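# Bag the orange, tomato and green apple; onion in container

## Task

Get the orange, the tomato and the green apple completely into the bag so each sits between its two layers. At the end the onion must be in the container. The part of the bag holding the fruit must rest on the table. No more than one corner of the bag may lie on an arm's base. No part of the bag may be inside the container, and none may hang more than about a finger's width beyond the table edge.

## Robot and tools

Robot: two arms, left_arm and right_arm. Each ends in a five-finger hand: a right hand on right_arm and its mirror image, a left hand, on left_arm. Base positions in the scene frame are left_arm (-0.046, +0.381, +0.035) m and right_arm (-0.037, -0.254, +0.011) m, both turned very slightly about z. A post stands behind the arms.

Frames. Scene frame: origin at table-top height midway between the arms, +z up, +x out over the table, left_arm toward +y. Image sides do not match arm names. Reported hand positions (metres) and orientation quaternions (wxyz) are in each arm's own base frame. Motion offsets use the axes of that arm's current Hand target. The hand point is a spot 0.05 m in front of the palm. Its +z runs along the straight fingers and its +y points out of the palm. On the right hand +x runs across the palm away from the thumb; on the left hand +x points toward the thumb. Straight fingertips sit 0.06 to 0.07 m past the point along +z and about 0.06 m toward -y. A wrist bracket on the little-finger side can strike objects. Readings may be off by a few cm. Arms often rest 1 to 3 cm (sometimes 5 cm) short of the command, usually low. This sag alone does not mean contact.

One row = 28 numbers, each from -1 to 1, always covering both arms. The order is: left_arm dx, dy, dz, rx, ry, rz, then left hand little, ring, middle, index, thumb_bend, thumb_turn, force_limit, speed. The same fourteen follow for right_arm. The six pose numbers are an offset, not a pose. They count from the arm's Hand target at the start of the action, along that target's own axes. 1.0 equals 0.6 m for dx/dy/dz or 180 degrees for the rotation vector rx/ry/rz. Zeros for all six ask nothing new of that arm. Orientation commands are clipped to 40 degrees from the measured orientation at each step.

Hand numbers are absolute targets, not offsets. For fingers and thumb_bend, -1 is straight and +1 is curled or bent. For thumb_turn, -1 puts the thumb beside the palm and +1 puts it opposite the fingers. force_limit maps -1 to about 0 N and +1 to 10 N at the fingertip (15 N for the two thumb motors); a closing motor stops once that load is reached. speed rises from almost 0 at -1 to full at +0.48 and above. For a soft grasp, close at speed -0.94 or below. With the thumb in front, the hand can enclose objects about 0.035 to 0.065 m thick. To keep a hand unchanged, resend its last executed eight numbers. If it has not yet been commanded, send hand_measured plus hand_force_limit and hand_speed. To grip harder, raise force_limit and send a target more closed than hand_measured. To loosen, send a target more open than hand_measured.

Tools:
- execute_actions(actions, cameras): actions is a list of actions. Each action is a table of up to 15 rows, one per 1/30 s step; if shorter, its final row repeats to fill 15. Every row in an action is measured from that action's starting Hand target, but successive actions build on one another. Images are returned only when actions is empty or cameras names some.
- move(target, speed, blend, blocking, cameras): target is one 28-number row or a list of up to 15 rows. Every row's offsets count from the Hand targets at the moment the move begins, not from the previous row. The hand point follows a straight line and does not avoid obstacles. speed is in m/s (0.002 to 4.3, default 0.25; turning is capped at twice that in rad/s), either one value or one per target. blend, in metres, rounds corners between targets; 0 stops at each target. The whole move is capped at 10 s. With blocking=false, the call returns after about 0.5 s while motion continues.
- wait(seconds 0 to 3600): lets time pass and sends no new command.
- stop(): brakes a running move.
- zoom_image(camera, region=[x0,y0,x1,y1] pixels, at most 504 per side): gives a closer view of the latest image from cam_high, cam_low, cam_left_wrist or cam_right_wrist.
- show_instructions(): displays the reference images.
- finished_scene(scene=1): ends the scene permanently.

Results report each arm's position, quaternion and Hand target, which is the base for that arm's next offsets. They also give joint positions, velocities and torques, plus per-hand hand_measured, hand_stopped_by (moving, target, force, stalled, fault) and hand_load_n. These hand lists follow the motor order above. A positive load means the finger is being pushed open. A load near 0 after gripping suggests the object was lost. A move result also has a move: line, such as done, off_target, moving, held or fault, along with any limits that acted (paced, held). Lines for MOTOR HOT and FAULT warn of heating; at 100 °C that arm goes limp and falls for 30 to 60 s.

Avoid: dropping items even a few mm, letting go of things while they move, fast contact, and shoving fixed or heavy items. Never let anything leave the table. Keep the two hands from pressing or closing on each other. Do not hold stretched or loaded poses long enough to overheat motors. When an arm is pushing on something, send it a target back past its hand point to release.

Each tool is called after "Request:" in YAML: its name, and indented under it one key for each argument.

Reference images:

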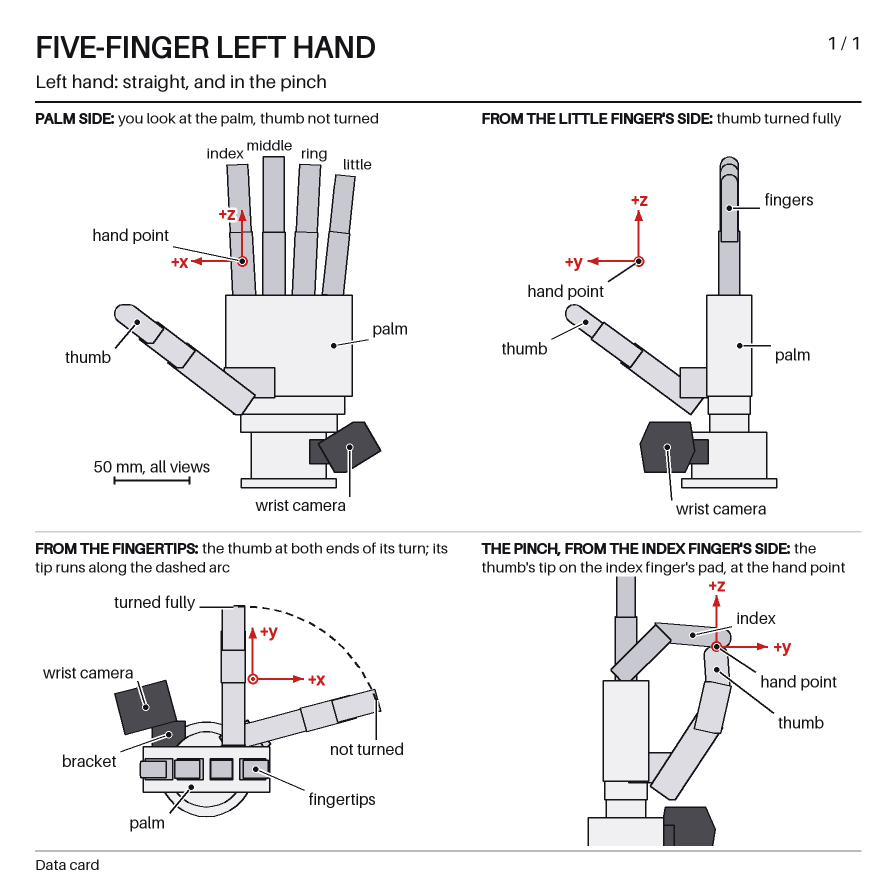

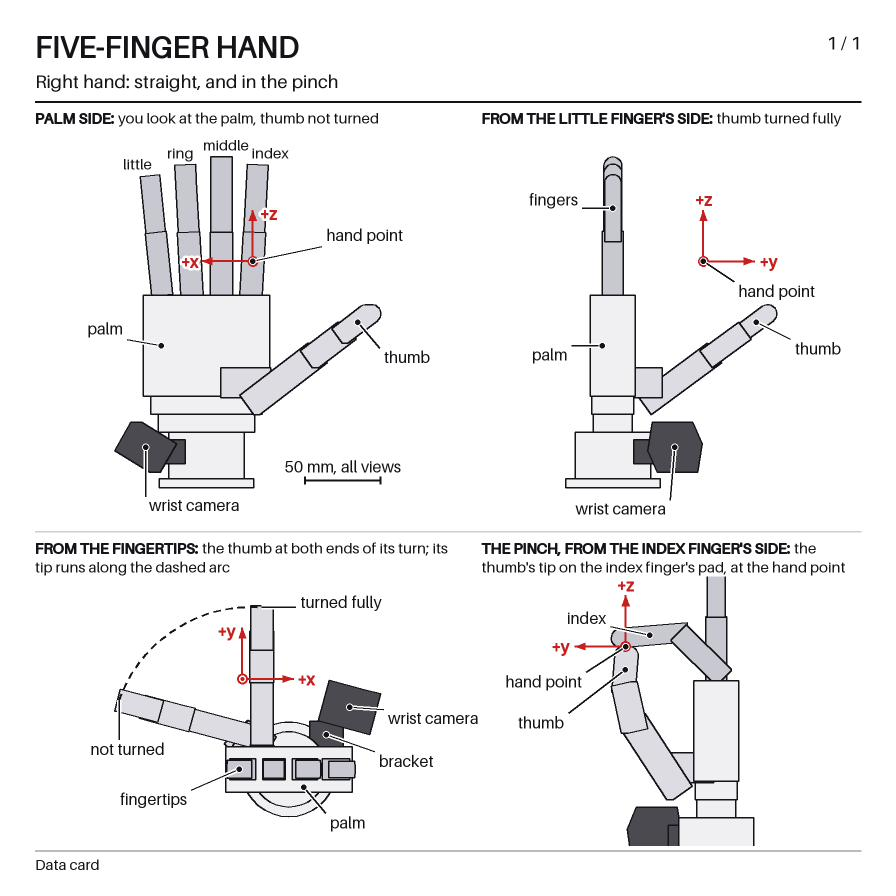

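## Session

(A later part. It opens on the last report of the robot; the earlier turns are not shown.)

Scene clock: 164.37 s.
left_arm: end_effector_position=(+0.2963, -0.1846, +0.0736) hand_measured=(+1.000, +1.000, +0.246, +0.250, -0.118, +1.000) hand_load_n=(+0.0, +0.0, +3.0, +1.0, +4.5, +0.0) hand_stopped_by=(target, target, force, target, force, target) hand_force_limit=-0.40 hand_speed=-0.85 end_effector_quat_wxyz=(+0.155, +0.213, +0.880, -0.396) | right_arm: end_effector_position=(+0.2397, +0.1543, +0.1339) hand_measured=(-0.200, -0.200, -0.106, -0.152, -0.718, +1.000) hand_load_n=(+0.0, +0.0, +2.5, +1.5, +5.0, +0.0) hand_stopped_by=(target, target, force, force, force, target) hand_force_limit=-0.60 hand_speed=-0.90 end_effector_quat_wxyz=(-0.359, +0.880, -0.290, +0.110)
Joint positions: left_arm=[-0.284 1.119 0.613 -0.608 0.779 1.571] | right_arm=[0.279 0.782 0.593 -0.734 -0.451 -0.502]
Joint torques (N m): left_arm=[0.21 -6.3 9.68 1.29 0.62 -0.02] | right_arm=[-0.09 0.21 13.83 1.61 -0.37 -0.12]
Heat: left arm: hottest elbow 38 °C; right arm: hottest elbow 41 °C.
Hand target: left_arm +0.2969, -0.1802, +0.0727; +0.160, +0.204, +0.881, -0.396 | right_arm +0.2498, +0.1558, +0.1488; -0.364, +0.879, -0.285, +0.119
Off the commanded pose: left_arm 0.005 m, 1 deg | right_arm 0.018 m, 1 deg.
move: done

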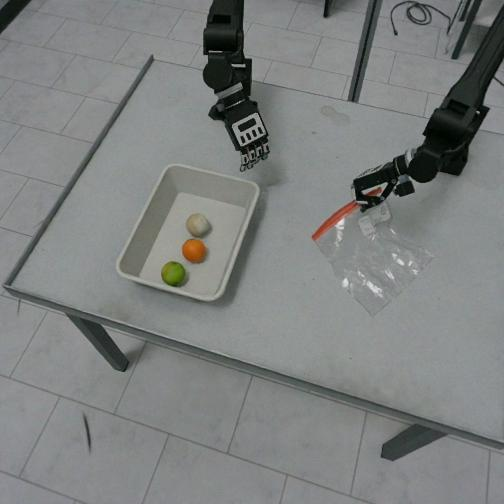

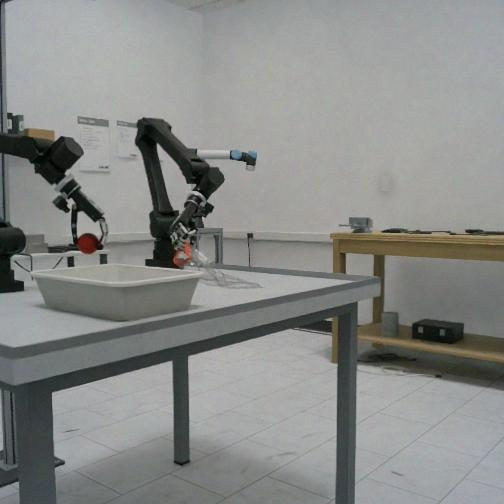

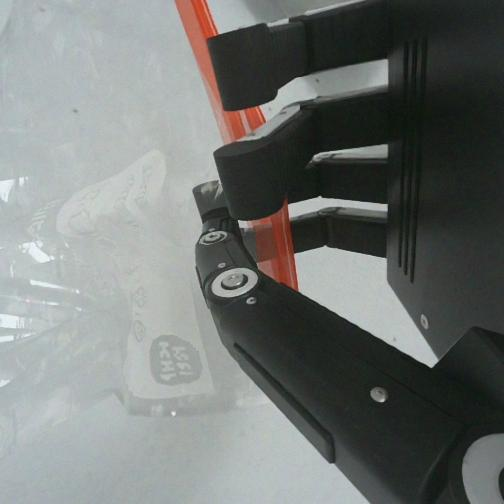

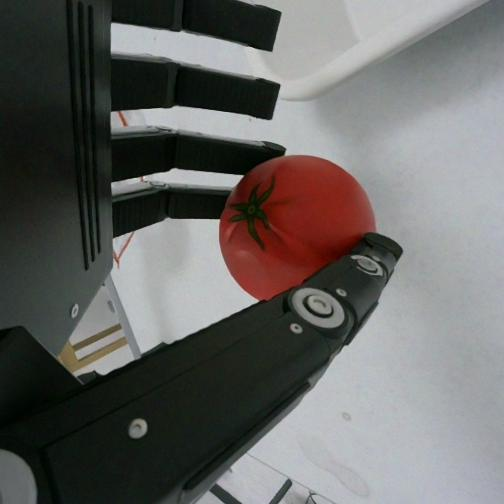

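Request:
move:
  target: [-0.011,-0.016,-0.016, 0,0,0, 1,1,0.25,0.25,0.1,1, -0.4, -0.85, -0.178,-0.102,0.250,0.139,0.005,0.005, -0.2,-0.2,0.2,0.2,0.0,1, -0.6, -0.9]
  speed: 0.12
  cameras: ["cam_high","cam_left_wrist","cam_right_wrist","cam_low"]

Request:
zoom_image:
  camera: "cam_high"
  region: [280, 150, 440, 310]

Request:
zoom_image:
  camera: "cam_low"
  region: [100, 150, 270, 300]

Scene clock: 176.23 s.
left_arm: end_effector_position=(+0.2903, -0.1829, +0.0785) hand_measured=(+1.000, +1.000, +0.246, +0.250, -0.118, +1.000) hand_load_n=(+0.0, +0.0, +3.0, +1.0, +4.5, +0.0) hand_stopped_by=(target, target, force, target, force, target) hand_force_limit=-0.40 hand_speed=-0.85 end_effector_quat_wxyz=(+0.151, +0.211, +0.881, -0.396) | right_arm: end_effector_position=(+0.2530, +0.3373, +0.0865) hand_measured=(-0.200, -0.200, -0.106, -0.152, -0.718, +1.000) hand_load_n=(+0.0, -0.5, +2.5, +1.5, +5.0, +0.0) hand_stopped_by=(target, target, force, force, force, target) hand_force_limit=-0.60 hand_speed=-0.90 end_effector_quat_wxyz=(-0.541, +0.778, -0.261, +0.184)
Joint positions: left_arm=[-0.284 1.095 0.613 -0.639 0.779 1.57] | right_arm=[0.817 1.116 0.353 0.405 -0.096 -0.039]
Joint torques (N m): left_arm=[0.15 -6.24 12.14 0.34 0.61 0] | right_arm=[0.85 -2.32 8.09 3.55 0.06 0.02]
Motor temperatures (°C): left_arm=[31 33 38 30 27 27] | right_arm=[28 33 42 29 32 29]
Heat: left arm: hottest elbow 38 °C; right arm: hottest elbow 42 °C.
Hand target: left_arm +0.2968, -0.1802, +0.0879; +0.160, +0.204, +0.881, -0.396 | right_arm +0.2513, +0.3393, +0.0860; -0.544, +0.776, -0.262, +0.182
Off the commanded pose: left_arm 0.012 m, 1 deg | right_arm 0.003 m, 1 deg.
move: off_target (left_arm)

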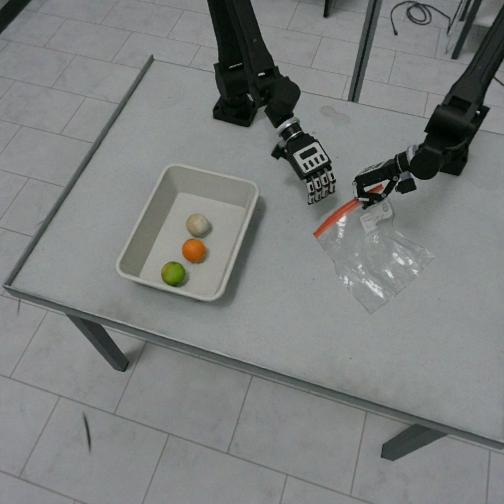

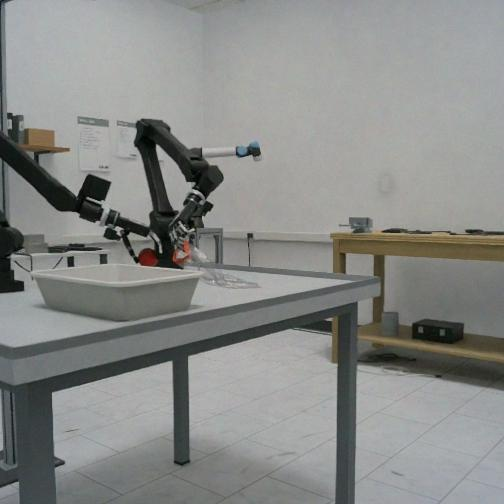

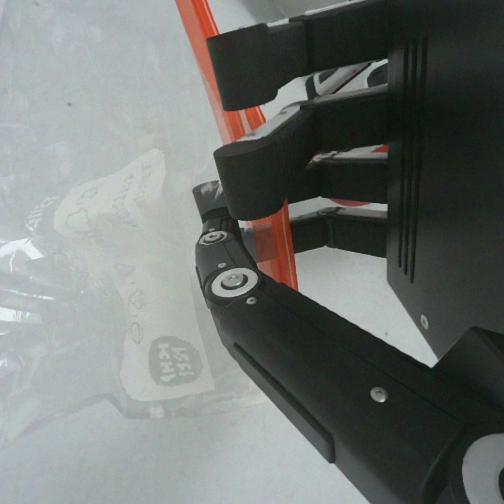

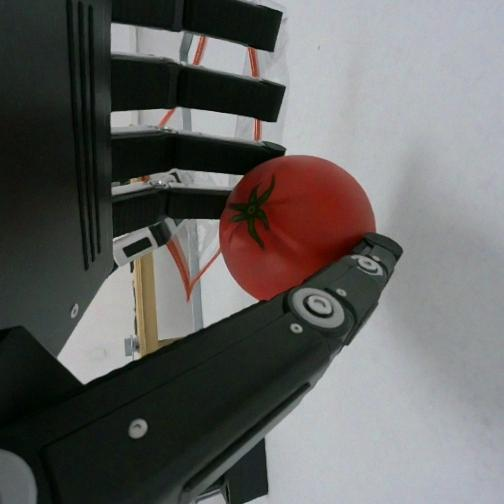

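Scaled by 3.150.

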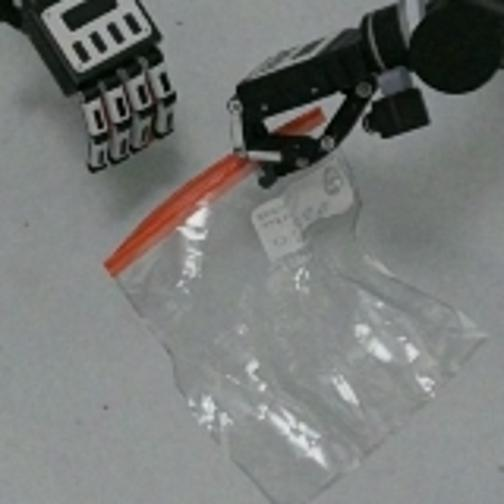

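Scaled by 2.965.

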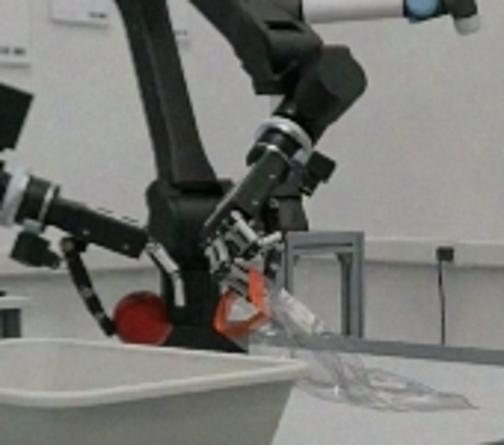

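Request:
zoom_image:
  camera: "cam_right_wrist"
  region: [110, 0, 300, 310]

Request:
zoom_image:
  camera: "cam_low"
  region: [160, 210, 240, 290]

Request:
zoom_image:
  camera: "cam_high"
  region: [290, 160, 390, 260]

Scaled by 1.626.

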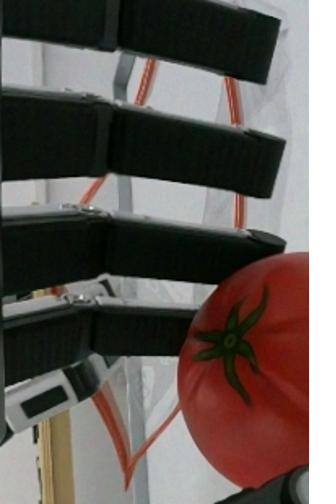

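Scaled by 6.300.

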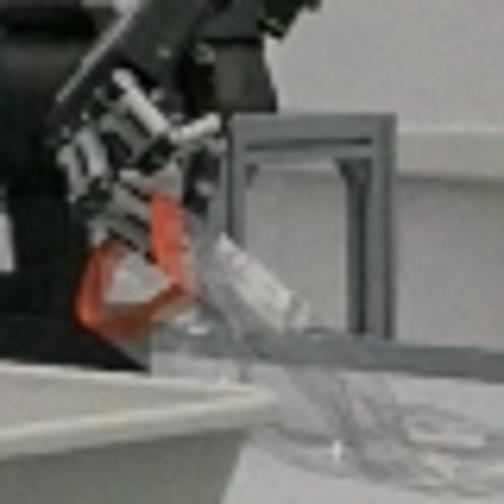

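Scaled by 5.040.

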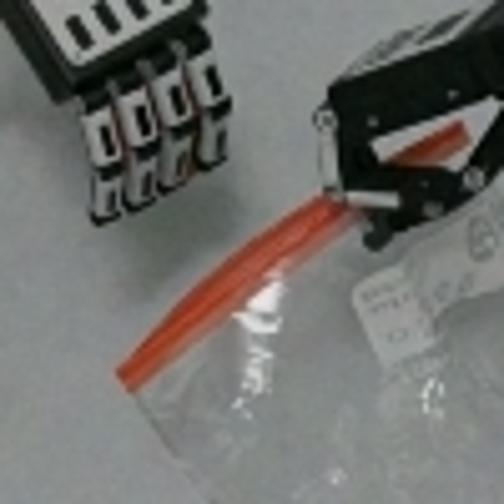

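Request:
move:
  target: [-0.009,-0.0126,-0.0127, 0,0,0, 1,1,0.25,0.25,0.1,1, -0.4, -0.85, 0.03,0.0113,0.066,0,0,0, -0.2,-0.2,0.2,0.2,0.0,1, -0.6, -0.9]
  speed: 0.08
  cameras: ["cam_high","cam_left_wrist","cam_right_wrist","cam_low"]

Request:
zoom_image:
  camera: "cam_high"
  region: [280, 150, 400, 270]

Request:
zoom_image:
  camera: "cam_low"
  region: [120, 190, 240, 290]

Request:
zoom_image:
  camera: "cam_right_wrist"
  region: [110, 0, 300, 310]

Scene clock: 192.00 s.
left_arm: end_effector_position=(+0.2816, -0.1803, +0.0811) hand_measured=(+1.000, +1.000, +0.246, +0.250, -0.118, +1.000) hand_load_n=(+0.0, +0.0, +3.5, +0.5, +4.5, +0.0) hand_stopped_by=(target, target, force, target, force, target) hand_force_limit=-0.40 hand_speed=-0.85 end_effector_quat_wxyz=(+0.142, +0.207, +0.884, -0.395) | right_arm: end_effector_position=(+0.2721, +0.3471, +0.0536) hand_measured=(-0.200, -0.200, -0.106, -0.152, -0.718, +1.000) hand_load_n=(+0.0, +0.0, +2.0, +1.5, +5.0, +0.5) hand_stopped_by=(target, target, force, force, force, target) hand_force_limit=-0.60 hand_speed=-0.90 end_effector_quat_wxyz=(-0.532, +0.785, -0.267, +0.172)
Joint positions: left_arm=[-0.284 1.076 0.613 -0.68 0.779 1.57] | right_arm=[0.783 1.3 0.382 0.53 -0.137 -0.041]
Joint torques (N m): left_arm=[0.15 -5.95 14.17 0.28 0.61 0] | right_arm=[-0.38 -3.31 10.28 3.54 -0.14 -0.11]
Heat: left arm: hottest elbow 38 °C; right arm: hottest elbow 41 °C.
Hand target: left_arm +0.2968, -0.1802, +0.0998; +0.160, +0.204, +0.881, -0.396 | right_arm +0.2866, +0.3564, +0.0661; -0.544, +0.776, -0.262, +0.182
Off the commanded pose: left_arm 0.024 m, 2 deg | right_arm 0.021 m, 2 deg.
move: off_target (left_arm, right_arm)

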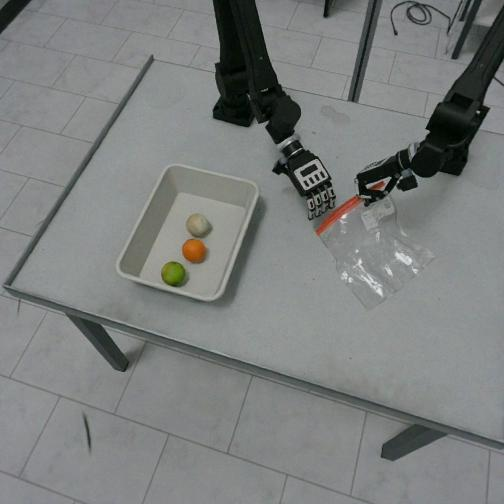

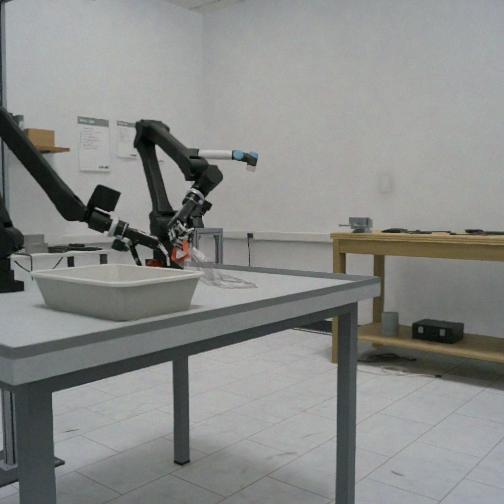

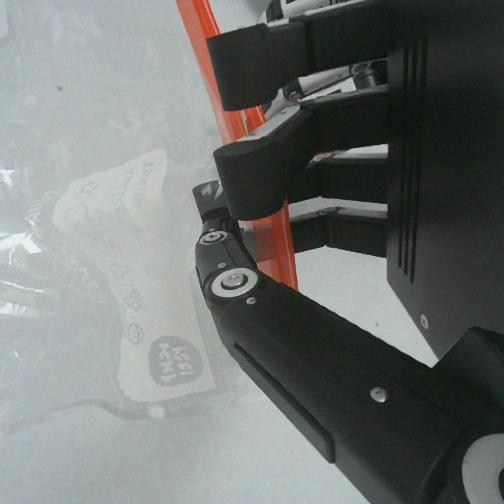

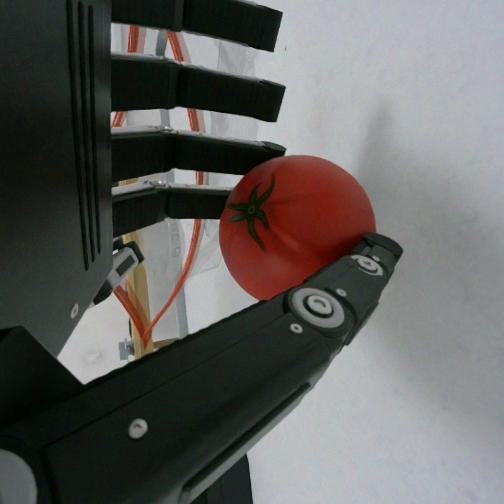

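Scaled by 4.200.

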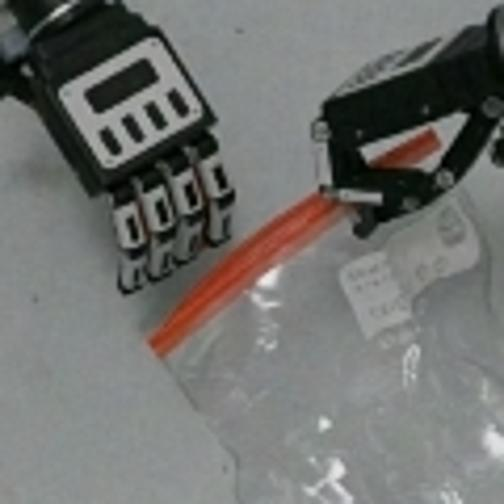

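Scaled by 4.200.

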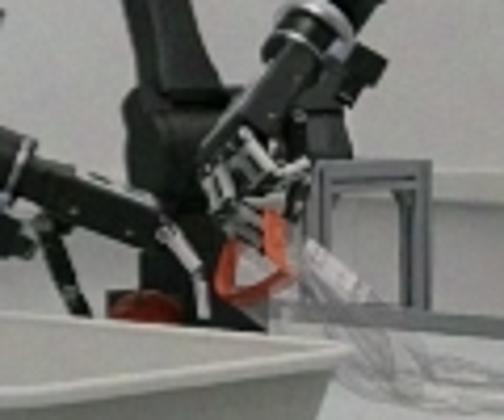

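Scaled by 1.626.

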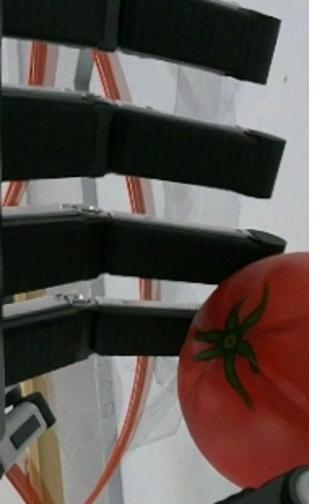

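Request:
move:
  target: [0,0,0, 0,-0.139,0, 1,1,0.25,0.25,0.1,1, -0.4, -0.85, 0,-0.0455,-0.07,0,0,0, -0.2,-0.2,0.2,0.2,0.0,1, -0.6, -0.9]
  speed: 0.1
  cameras: ["cam_high","cam_left_wrist","cam_right_wrist","cam_low"]

Request:
zoom_image:
  camera: "cam_high"
  region: [280, 150, 400, 270]

Request:
zoom_image:
  camera: "cam_low"
  region: [120, 190, 240, 290]

Request:
zoom_image:
  camera: "cam_right_wrist"
  region: [110, 0, 300, 310]

Scene clock: 197.20 s.
left_arm: end_effector_position=(+0.3003, -0.1771, +0.1006) hand_measured=(+1.000, +1.000, +0.246, +0.250, -0.118, +1.000) hand_load_n=(+0.0, +0.0, +3.0, +0.5, +4.5, +0.0) hand_stopped_by=(target, target, force, target, force, target) hand_force_limit=-0.40 hand_speed=-0.85 end_effector_quat_wxyz=(+0.346, +0.111, +0.828, -0.427) | right_arm: end_effector_position=(+0.2625, +0.3325, +0.0993) hand_measured=(-0.200, -0.200, -0.106, -0.152, -0.718, +1.000) hand_load_n=(+0.0, +0.0, +2.0, +1.5, +4.5, +0.0) hand_stopped_by=(target, target, force, force, force, target) hand_force_limit=-0.60 hand_speed=-0.90 end_effector_quat_wxyz=(-0.542, +0.778, -0.263, +0.176)
Joint positions: left_arm=[-0.278 0.8 0.321 -0.051 0.673 1.164] | right_arm=[0.768 1.088 0.382 0.344 -0.152 -0.045]
Joint torques (N m): left_arm=[-1.61 -2.78 10.56 2.15 0.2 -0.02] | right_arm=[-0.5 -3.14 10.03 2.29 -0.14 -0.12]
Heat: left arm: hottest elbow 38 °C; right arm: hottest elbow 41 °C.
Hand target: left_arm +0.2969, -0.1802, +0.0999; +0.347, +0.113, +0.825, -0.431 | right_arm +0.2684, +0.3323, +0.1061; -0.544, +0.776, -0.262, +0.182
Off the commanded pose: left_arm 0.005 m, 1 deg | right_arm 0.009 m, 1 deg.
move: done

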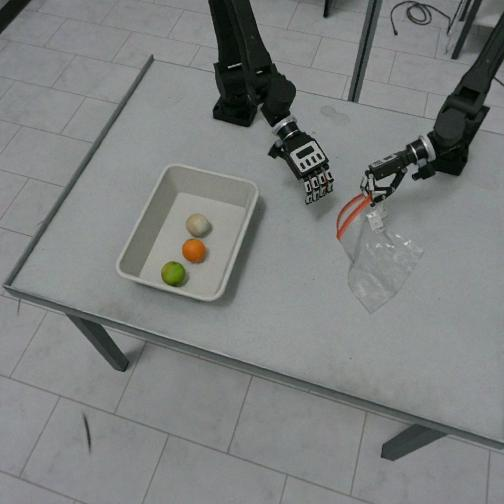

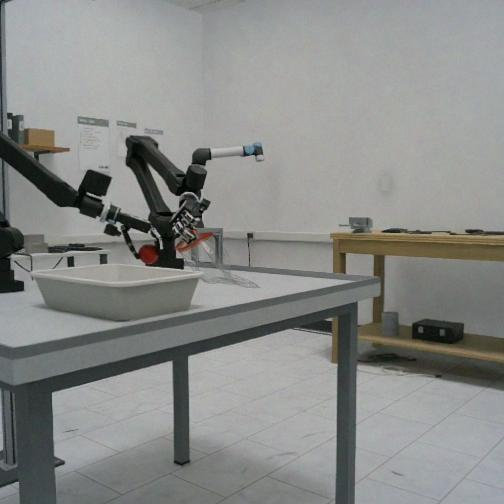

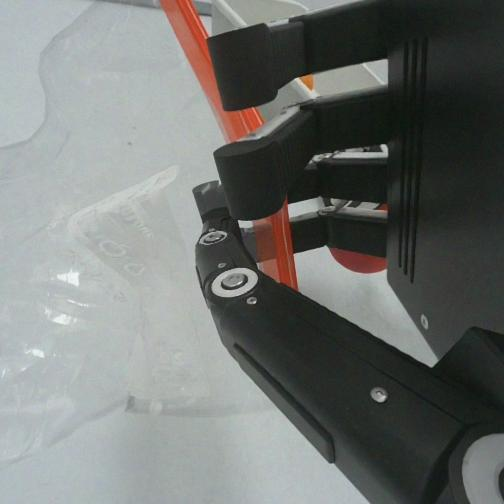

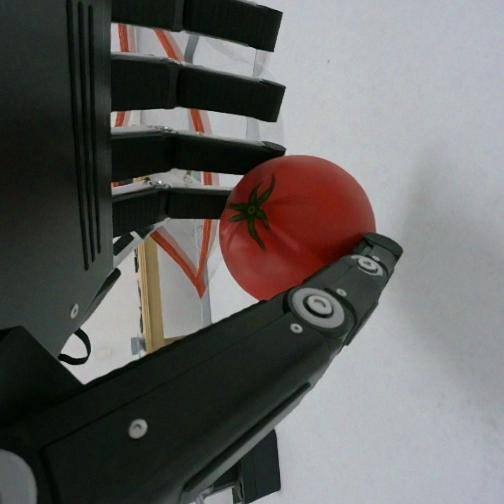

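Scaled by 4.200.

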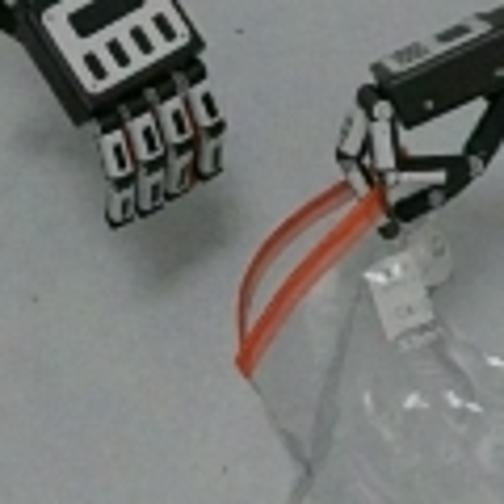

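Scaled by 4.200.

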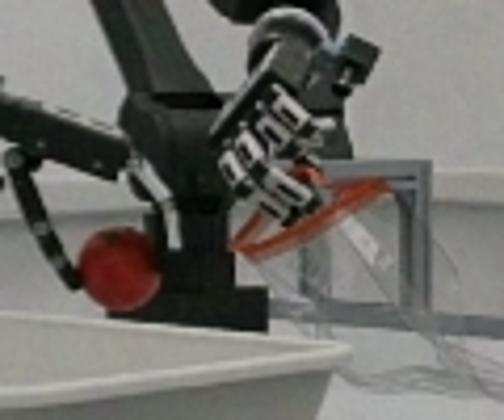

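Scaled by 1.626.

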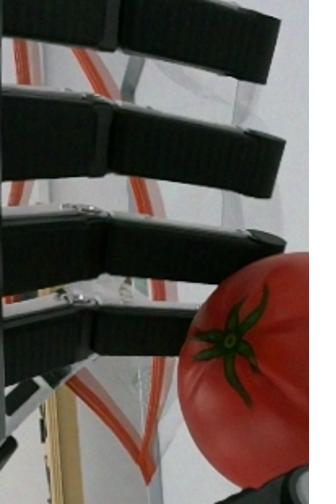

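Request:
move:
  target: [0,0,0, 0,0,0, 1,1,0.25,0.25,0.1,1, -0.4, -0.85, 0.0205,-0.1027,0.0482,0,0,0, 1,1,0.2,0.2,0.0,1, -0.6, -0.85]
  speed: 0.1
  cameras: ["cam_high","cam_left_wrist","cam_right_wrist","cam_low"]

Request:
zoom_image:
  camera: "cam_high"
  region: [280, 150, 400, 270]

Request:
zoom_image:
  camera: "cam_low"
  region: [120, 190, 240, 290]

Request:
zoom_image:
  camera: "cam_right_wrist"
  region: [110, 0, 300, 310]

Scene clock: 212.27 s.
left_arm: end_effector_position=(+0.3003, -0.1771, +0.1006) hand_measured=(+1.000, +1.000, +0.246, +0.250, -0.118, +1.000) hand_load_n=(+0.0, +0.0, +3.5, +1.0, +4.5, +0.0) hand_stopped_by=(target, target, force, target, force, target) hand_force_limit=-0.40 hand_speed=-0.85 end_effector_quat_wxyz=(+0.346, +0.111, +0.828, -0.427) | right_arm: end_effector_position=(+0.2958, +0.3580, +0.1434) hand_measured=(+1.000, +1.000, -0.106, -0.152, -0.718, +1.000) hand_load_n=(+0.0, +0.0, +2.5, +1.5, +5.0, +0.0) hand_stopped_by=(target, target, force, force, force, target) hand_force_limit=-0.60 hand_speed=-0.85 end_effector_quat_wxyz=(-0.541, +0.779, -0.264, +0.176)
Joint positions: left_arm=[-0.278 0.8 0.321 -0.051 0.673 1.164] | right_arm=[0.753 1.119 0.547 0.207 -0.166 -0.05]
Joint torques (N m): left_arm=[-1.67 -2.73 10.55 2.14 0.21 0.01] | right_arm=[-0.44 -2.78 12.82 2.29 -0.14 -0.12]
Heat: left arm: hottest elbow 38 °C; right arm: hottest elbow 41 °C.
Hand target: left_arm +0.2969, -0.1802, +0.0999; +0.347, +0.114, +0.825, -0.431 | right_arm +0.3076, +0.3630, +0.1540; -0.544, +0.776, -0.262, +0.182
Off the commanded pose: left_arm 0.005 m, 1 deg | right_arm 0.017 m, 1 deg.
move: off_target (right_arm)

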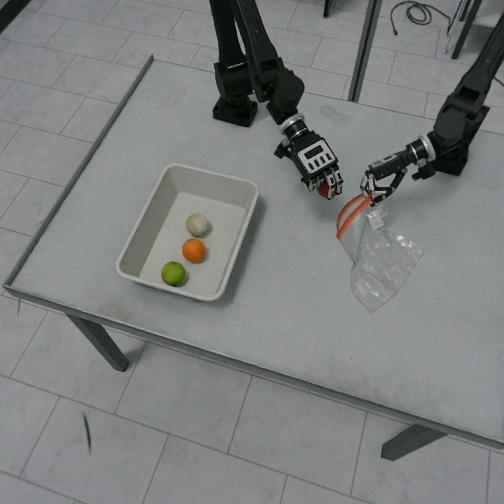

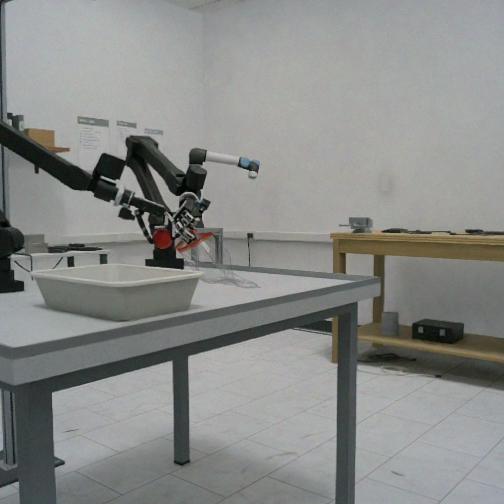

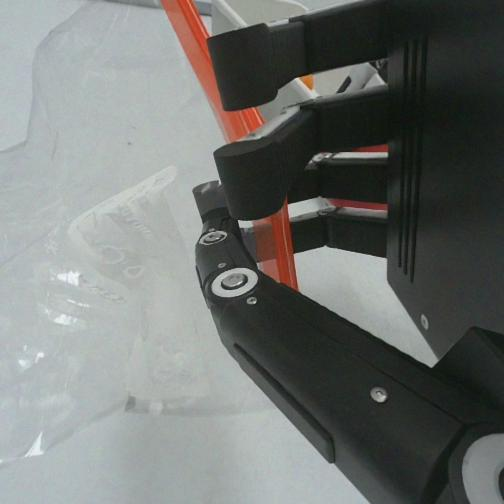

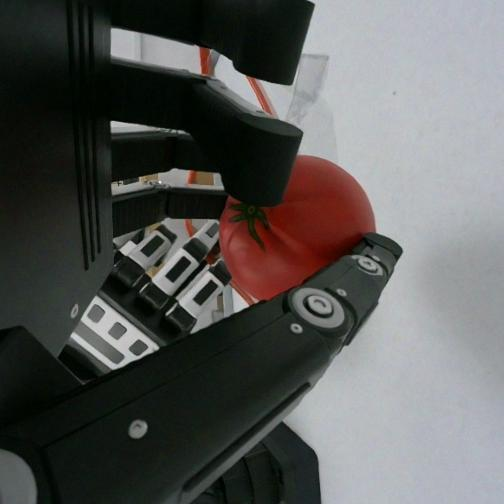

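Scaled by 4.200.

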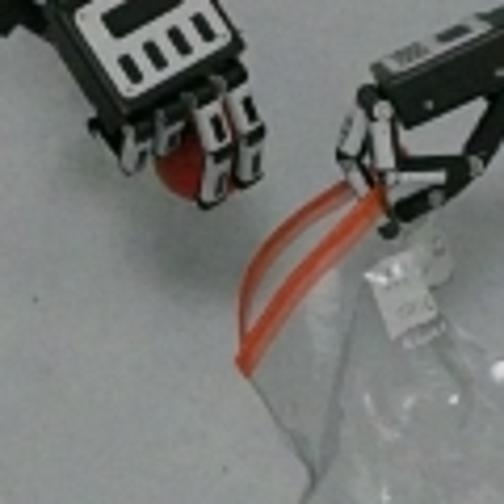

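Scaled by 4.200.

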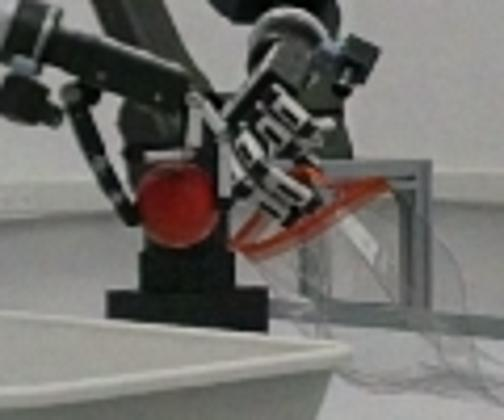

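Scaled by 1.626.

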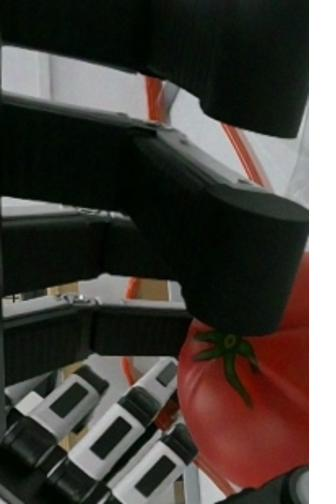

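Request:
move:
  target: [0,0,0, 0,0,0, 1,1,0.25,0.25,0.1,1, -0.4, -0.85, -0.0198,-0.046,0.112,0,0,0, 1,1,0.2,0.2,0.0,1, -0.6, -0.85]
  speed: 0.08
  cameras: ["cam_high","cam_left_wrist","cam_right_wrist","cam_low"]

Request:
zoom_image:
  camera: "cam_high"
  region: [280, 150, 400, 270]

Request:
zoom_image:
  camera: "cam_low"
  region: [120, 190, 240, 290]

Request:
zoom_image:
  camera: "cam_right_wrist"
  region: [110, 0, 380, 310]

Scene clock: 218.30 s.
left_arm: end_effector_position=(+0.3003, -0.1770, +0.1005) hand_measured=(+1.000, +1.000, +0.246, +0.250, -0.118, +1.000) hand_load_n=(+0.0, +0.0, +3.5, +1.0, +4.5, +0.0) hand_stopped_by=(target, target, force, target, force, target) hand_force_limit=-0.40 hand_speed=-0.85 end_effector_quat_wxyz=(+0.346, +0.111, +0.828, -0.427) | right_arm: end_effector_position=(+0.3334, +0.4123, +0.1405) hand_measured=(+1.000, +1.000, -0.106, -0.152, -0.718, +1.000) hand_load_n=(+0.0, +0.0, +2.0, +1.5, +5.0, +0.0) hand_stopped_by=(target, target, force, force, force, target) hand_force_limit=-0.60 hand_speed=-0.85 end_effector_quat_wxyz=(-0.528, +0.786, -0.267, +0.178)
Joint positions: left_arm=[-0.278 0.8 0.321 -0.051 0.673 1.163] | right_arm=[0.798 1.317 0.715 0.211 -0.112 -0.044]
Joint torques (N m): left_arm=[-1.61 -2.78 10.55 2.14 0.22 0.02] | right_arm=[1.08 -5.13 12.88 3.49 0.05 0.04]
Heat: left arm: hottest elbow 37 °C; right arm: hottest elbow 41 °C.
Hand target: left_arm +0.2969, -0.1802, +0.0999; +0.347, +0.113, +0.825, -0.431 | right_arm +0.3420, +0.4282, +0.1573; -0.545, +0.776, -0.262, +0.182
Off the commanded pose: left_arm 0.005 m, 1 deg | right_arm 0.024 m, 2 deg.
move: off_target (right_arm)

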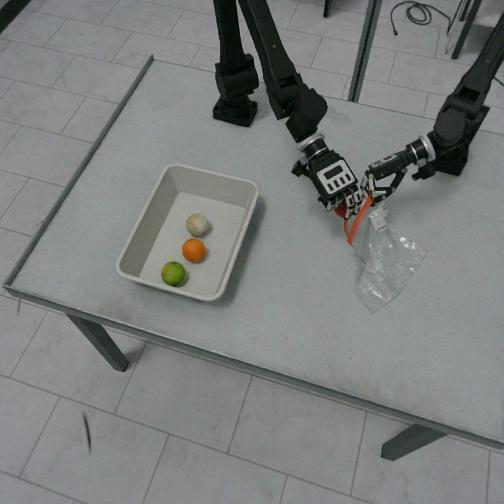

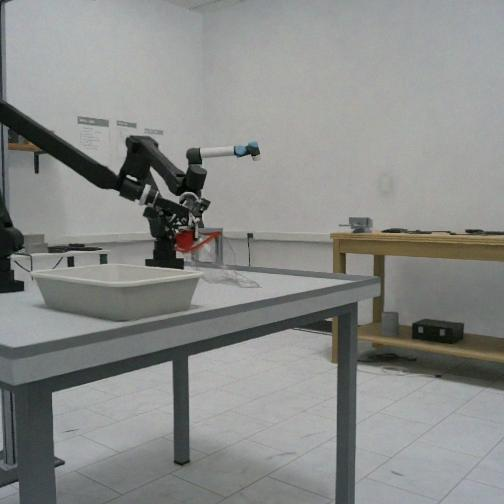

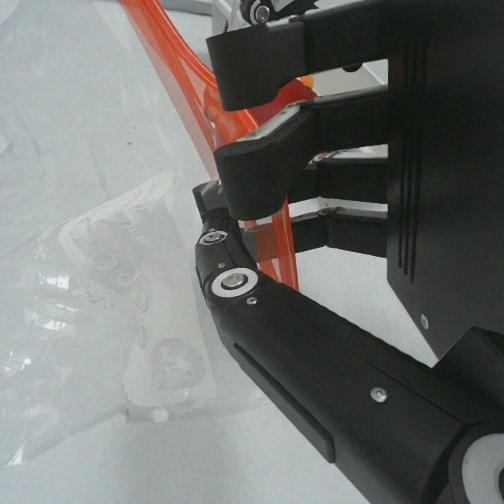

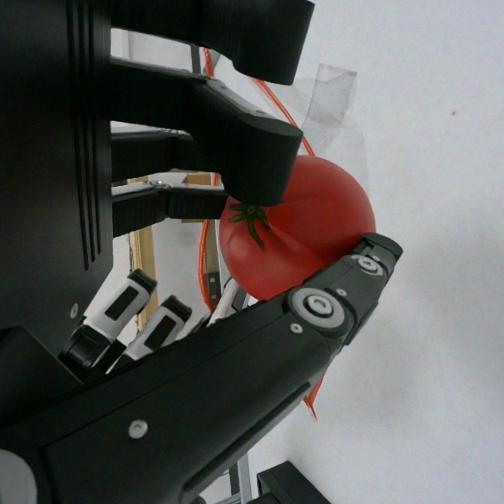

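Scaled by 4.200.

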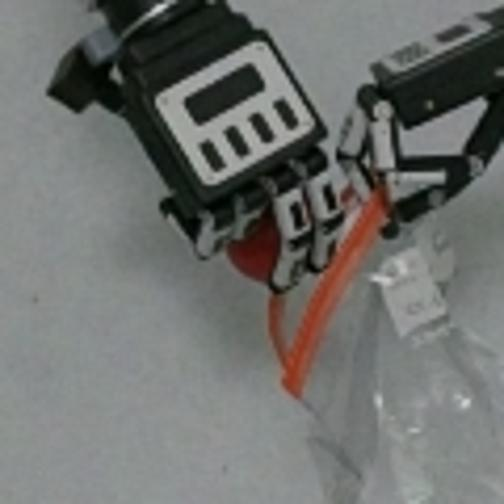

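Scaled by 4.200.

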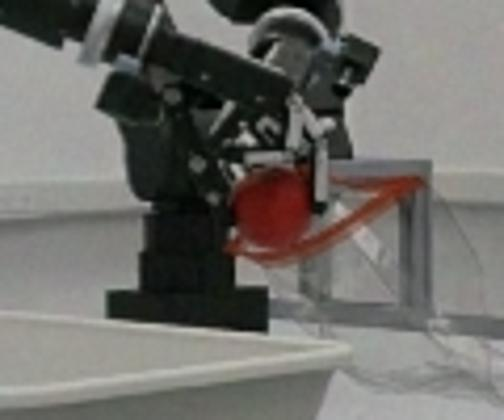

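Scaled by 1.626.

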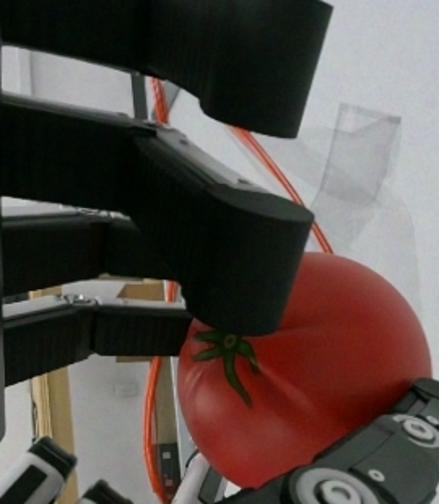

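Request:
move:
  target:
    - [0,0,0, 0,0,0, 1,1,0.25,0.25,0.1,1, -0.4, -0.85, 0.036,-0.003,-0.171,0,0,0, 1,1,0.2,0.2,0.0,1, -0.6, -0.85]
    - [0,0,0, 0,0,0, 1,1,0.25,0.25,0.1,1, -0.4, -0.85, 0.083,-0.025,-0.184,-0.1899,0.3204,0.2689, 1,1,0.2,0.2,0.0,1, -0.6, -0.85]
  speed: [0.1, 0.2]
  blend: [0.02, 0]
  cameras: ["cam_high","cam_left_wrist","cam_right_wrist","cam_low"]

Request:
zoom_image:
  camera: "cam_high"
  region: [280, 130, 420, 270]

Request:
zoom_image:
  camera: "cam_low"
  region: [120, 190, 240, 290]

Scene clock: 232.67 s.
left_arm: end_effector_position=(+0.3003, -0.1770, +0.1005) hand_measured=(+1.000, +1.000, +0.246, +0.250, -0.118, +1.000) hand_load_n=(+0.0, +0.0, +3.0, +1.0, +4.5, +0.0) hand_stopped_by=(target, target, force, target, force, target) hand_force_limit=-0.40 hand_speed=-0.85 end_effector_quat_wxyz=(+0.346, +0.111, +0.828, -0.427) | right_arm: end_effector_position=(+0.3124, +0.3123, +0.1982) hand_measured=(+1.000, +1.000, -0.106, -0.152, -0.718, +1.000) hand_load_n=(+0.0, +0.0, +2.0, +1.5, +4.5, +0.5) hand_stopped_by=(target, target, force, force, force, target) hand_force_limit=-0.60 hand_speed=-0.85 end_effector_quat_wxyz=(+0.140, -0.554, +0.792, -0.214)
Joint positions: left_arm=[-0.278 0.8 0.321 -0.051 0.673 1.163] | right_arm=[0.857 1.354 1.236 -1.271 0.487 1.162]
Joint torques (N m): left_arm=[-1.61 -2.73 10.56 2.14 0.22 0.01] | right_arm=[-0.26 -5.66 13.3 0.73 0.23 0.03]
Heat: left arm: hottest elbow 37 °C; right arm: hottest elbow 42 °C.
Hand target: left_arm +0.2969, -0.1802, +0.0999; +0.347, +0.113, +0.825, -0.431 | right_arm +0.3222, +0.3193, +0.2089; +0.146, -0.546, +0.797, -0.211
Off the commanded pose: left_arm 0.005 m, 1 deg | right_arm 0.016 m, 1 deg.
move: off_target (right_arm)

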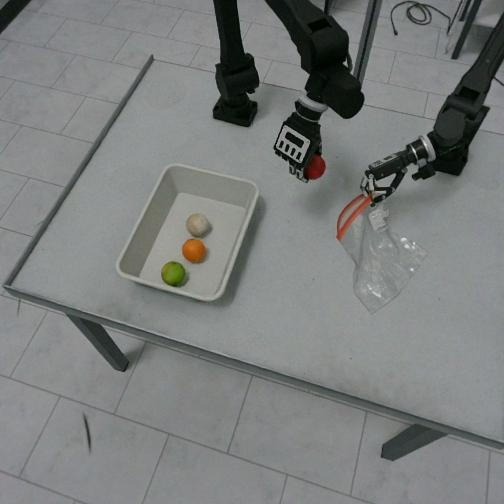

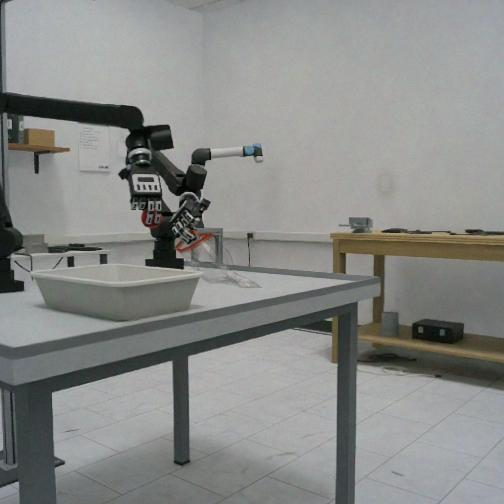

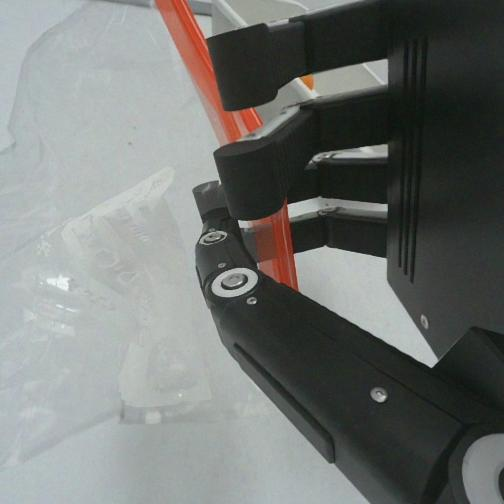

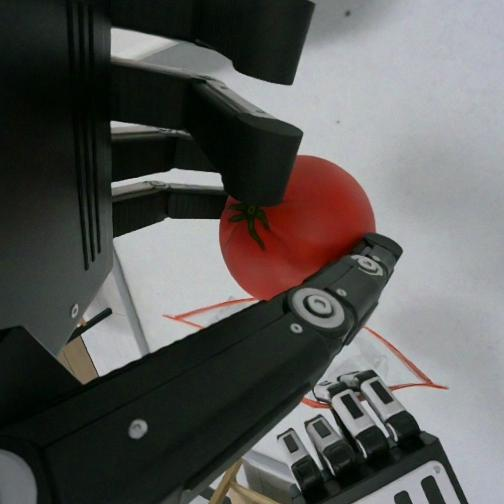

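Scaled by 3.600.

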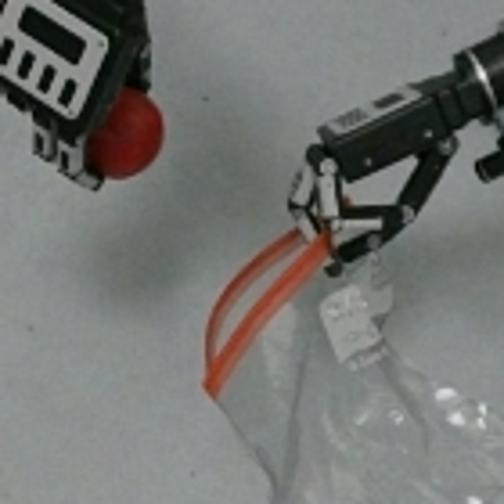

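Scaled by 4.200.

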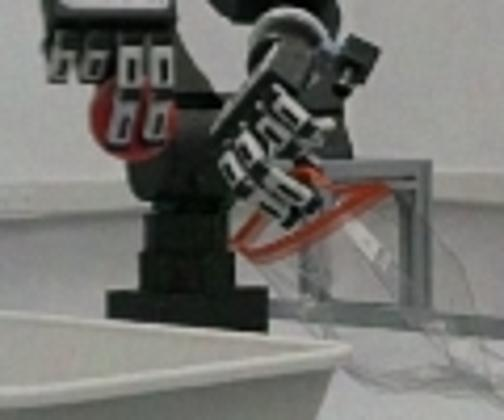

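Request:
zoom_image:
  camera: "cam_right_wrist"
  region: [140, 260, 460, 440]

Scaled by 1.575.

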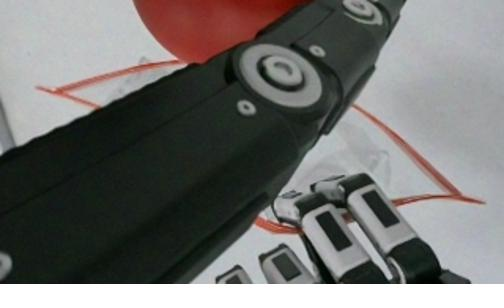

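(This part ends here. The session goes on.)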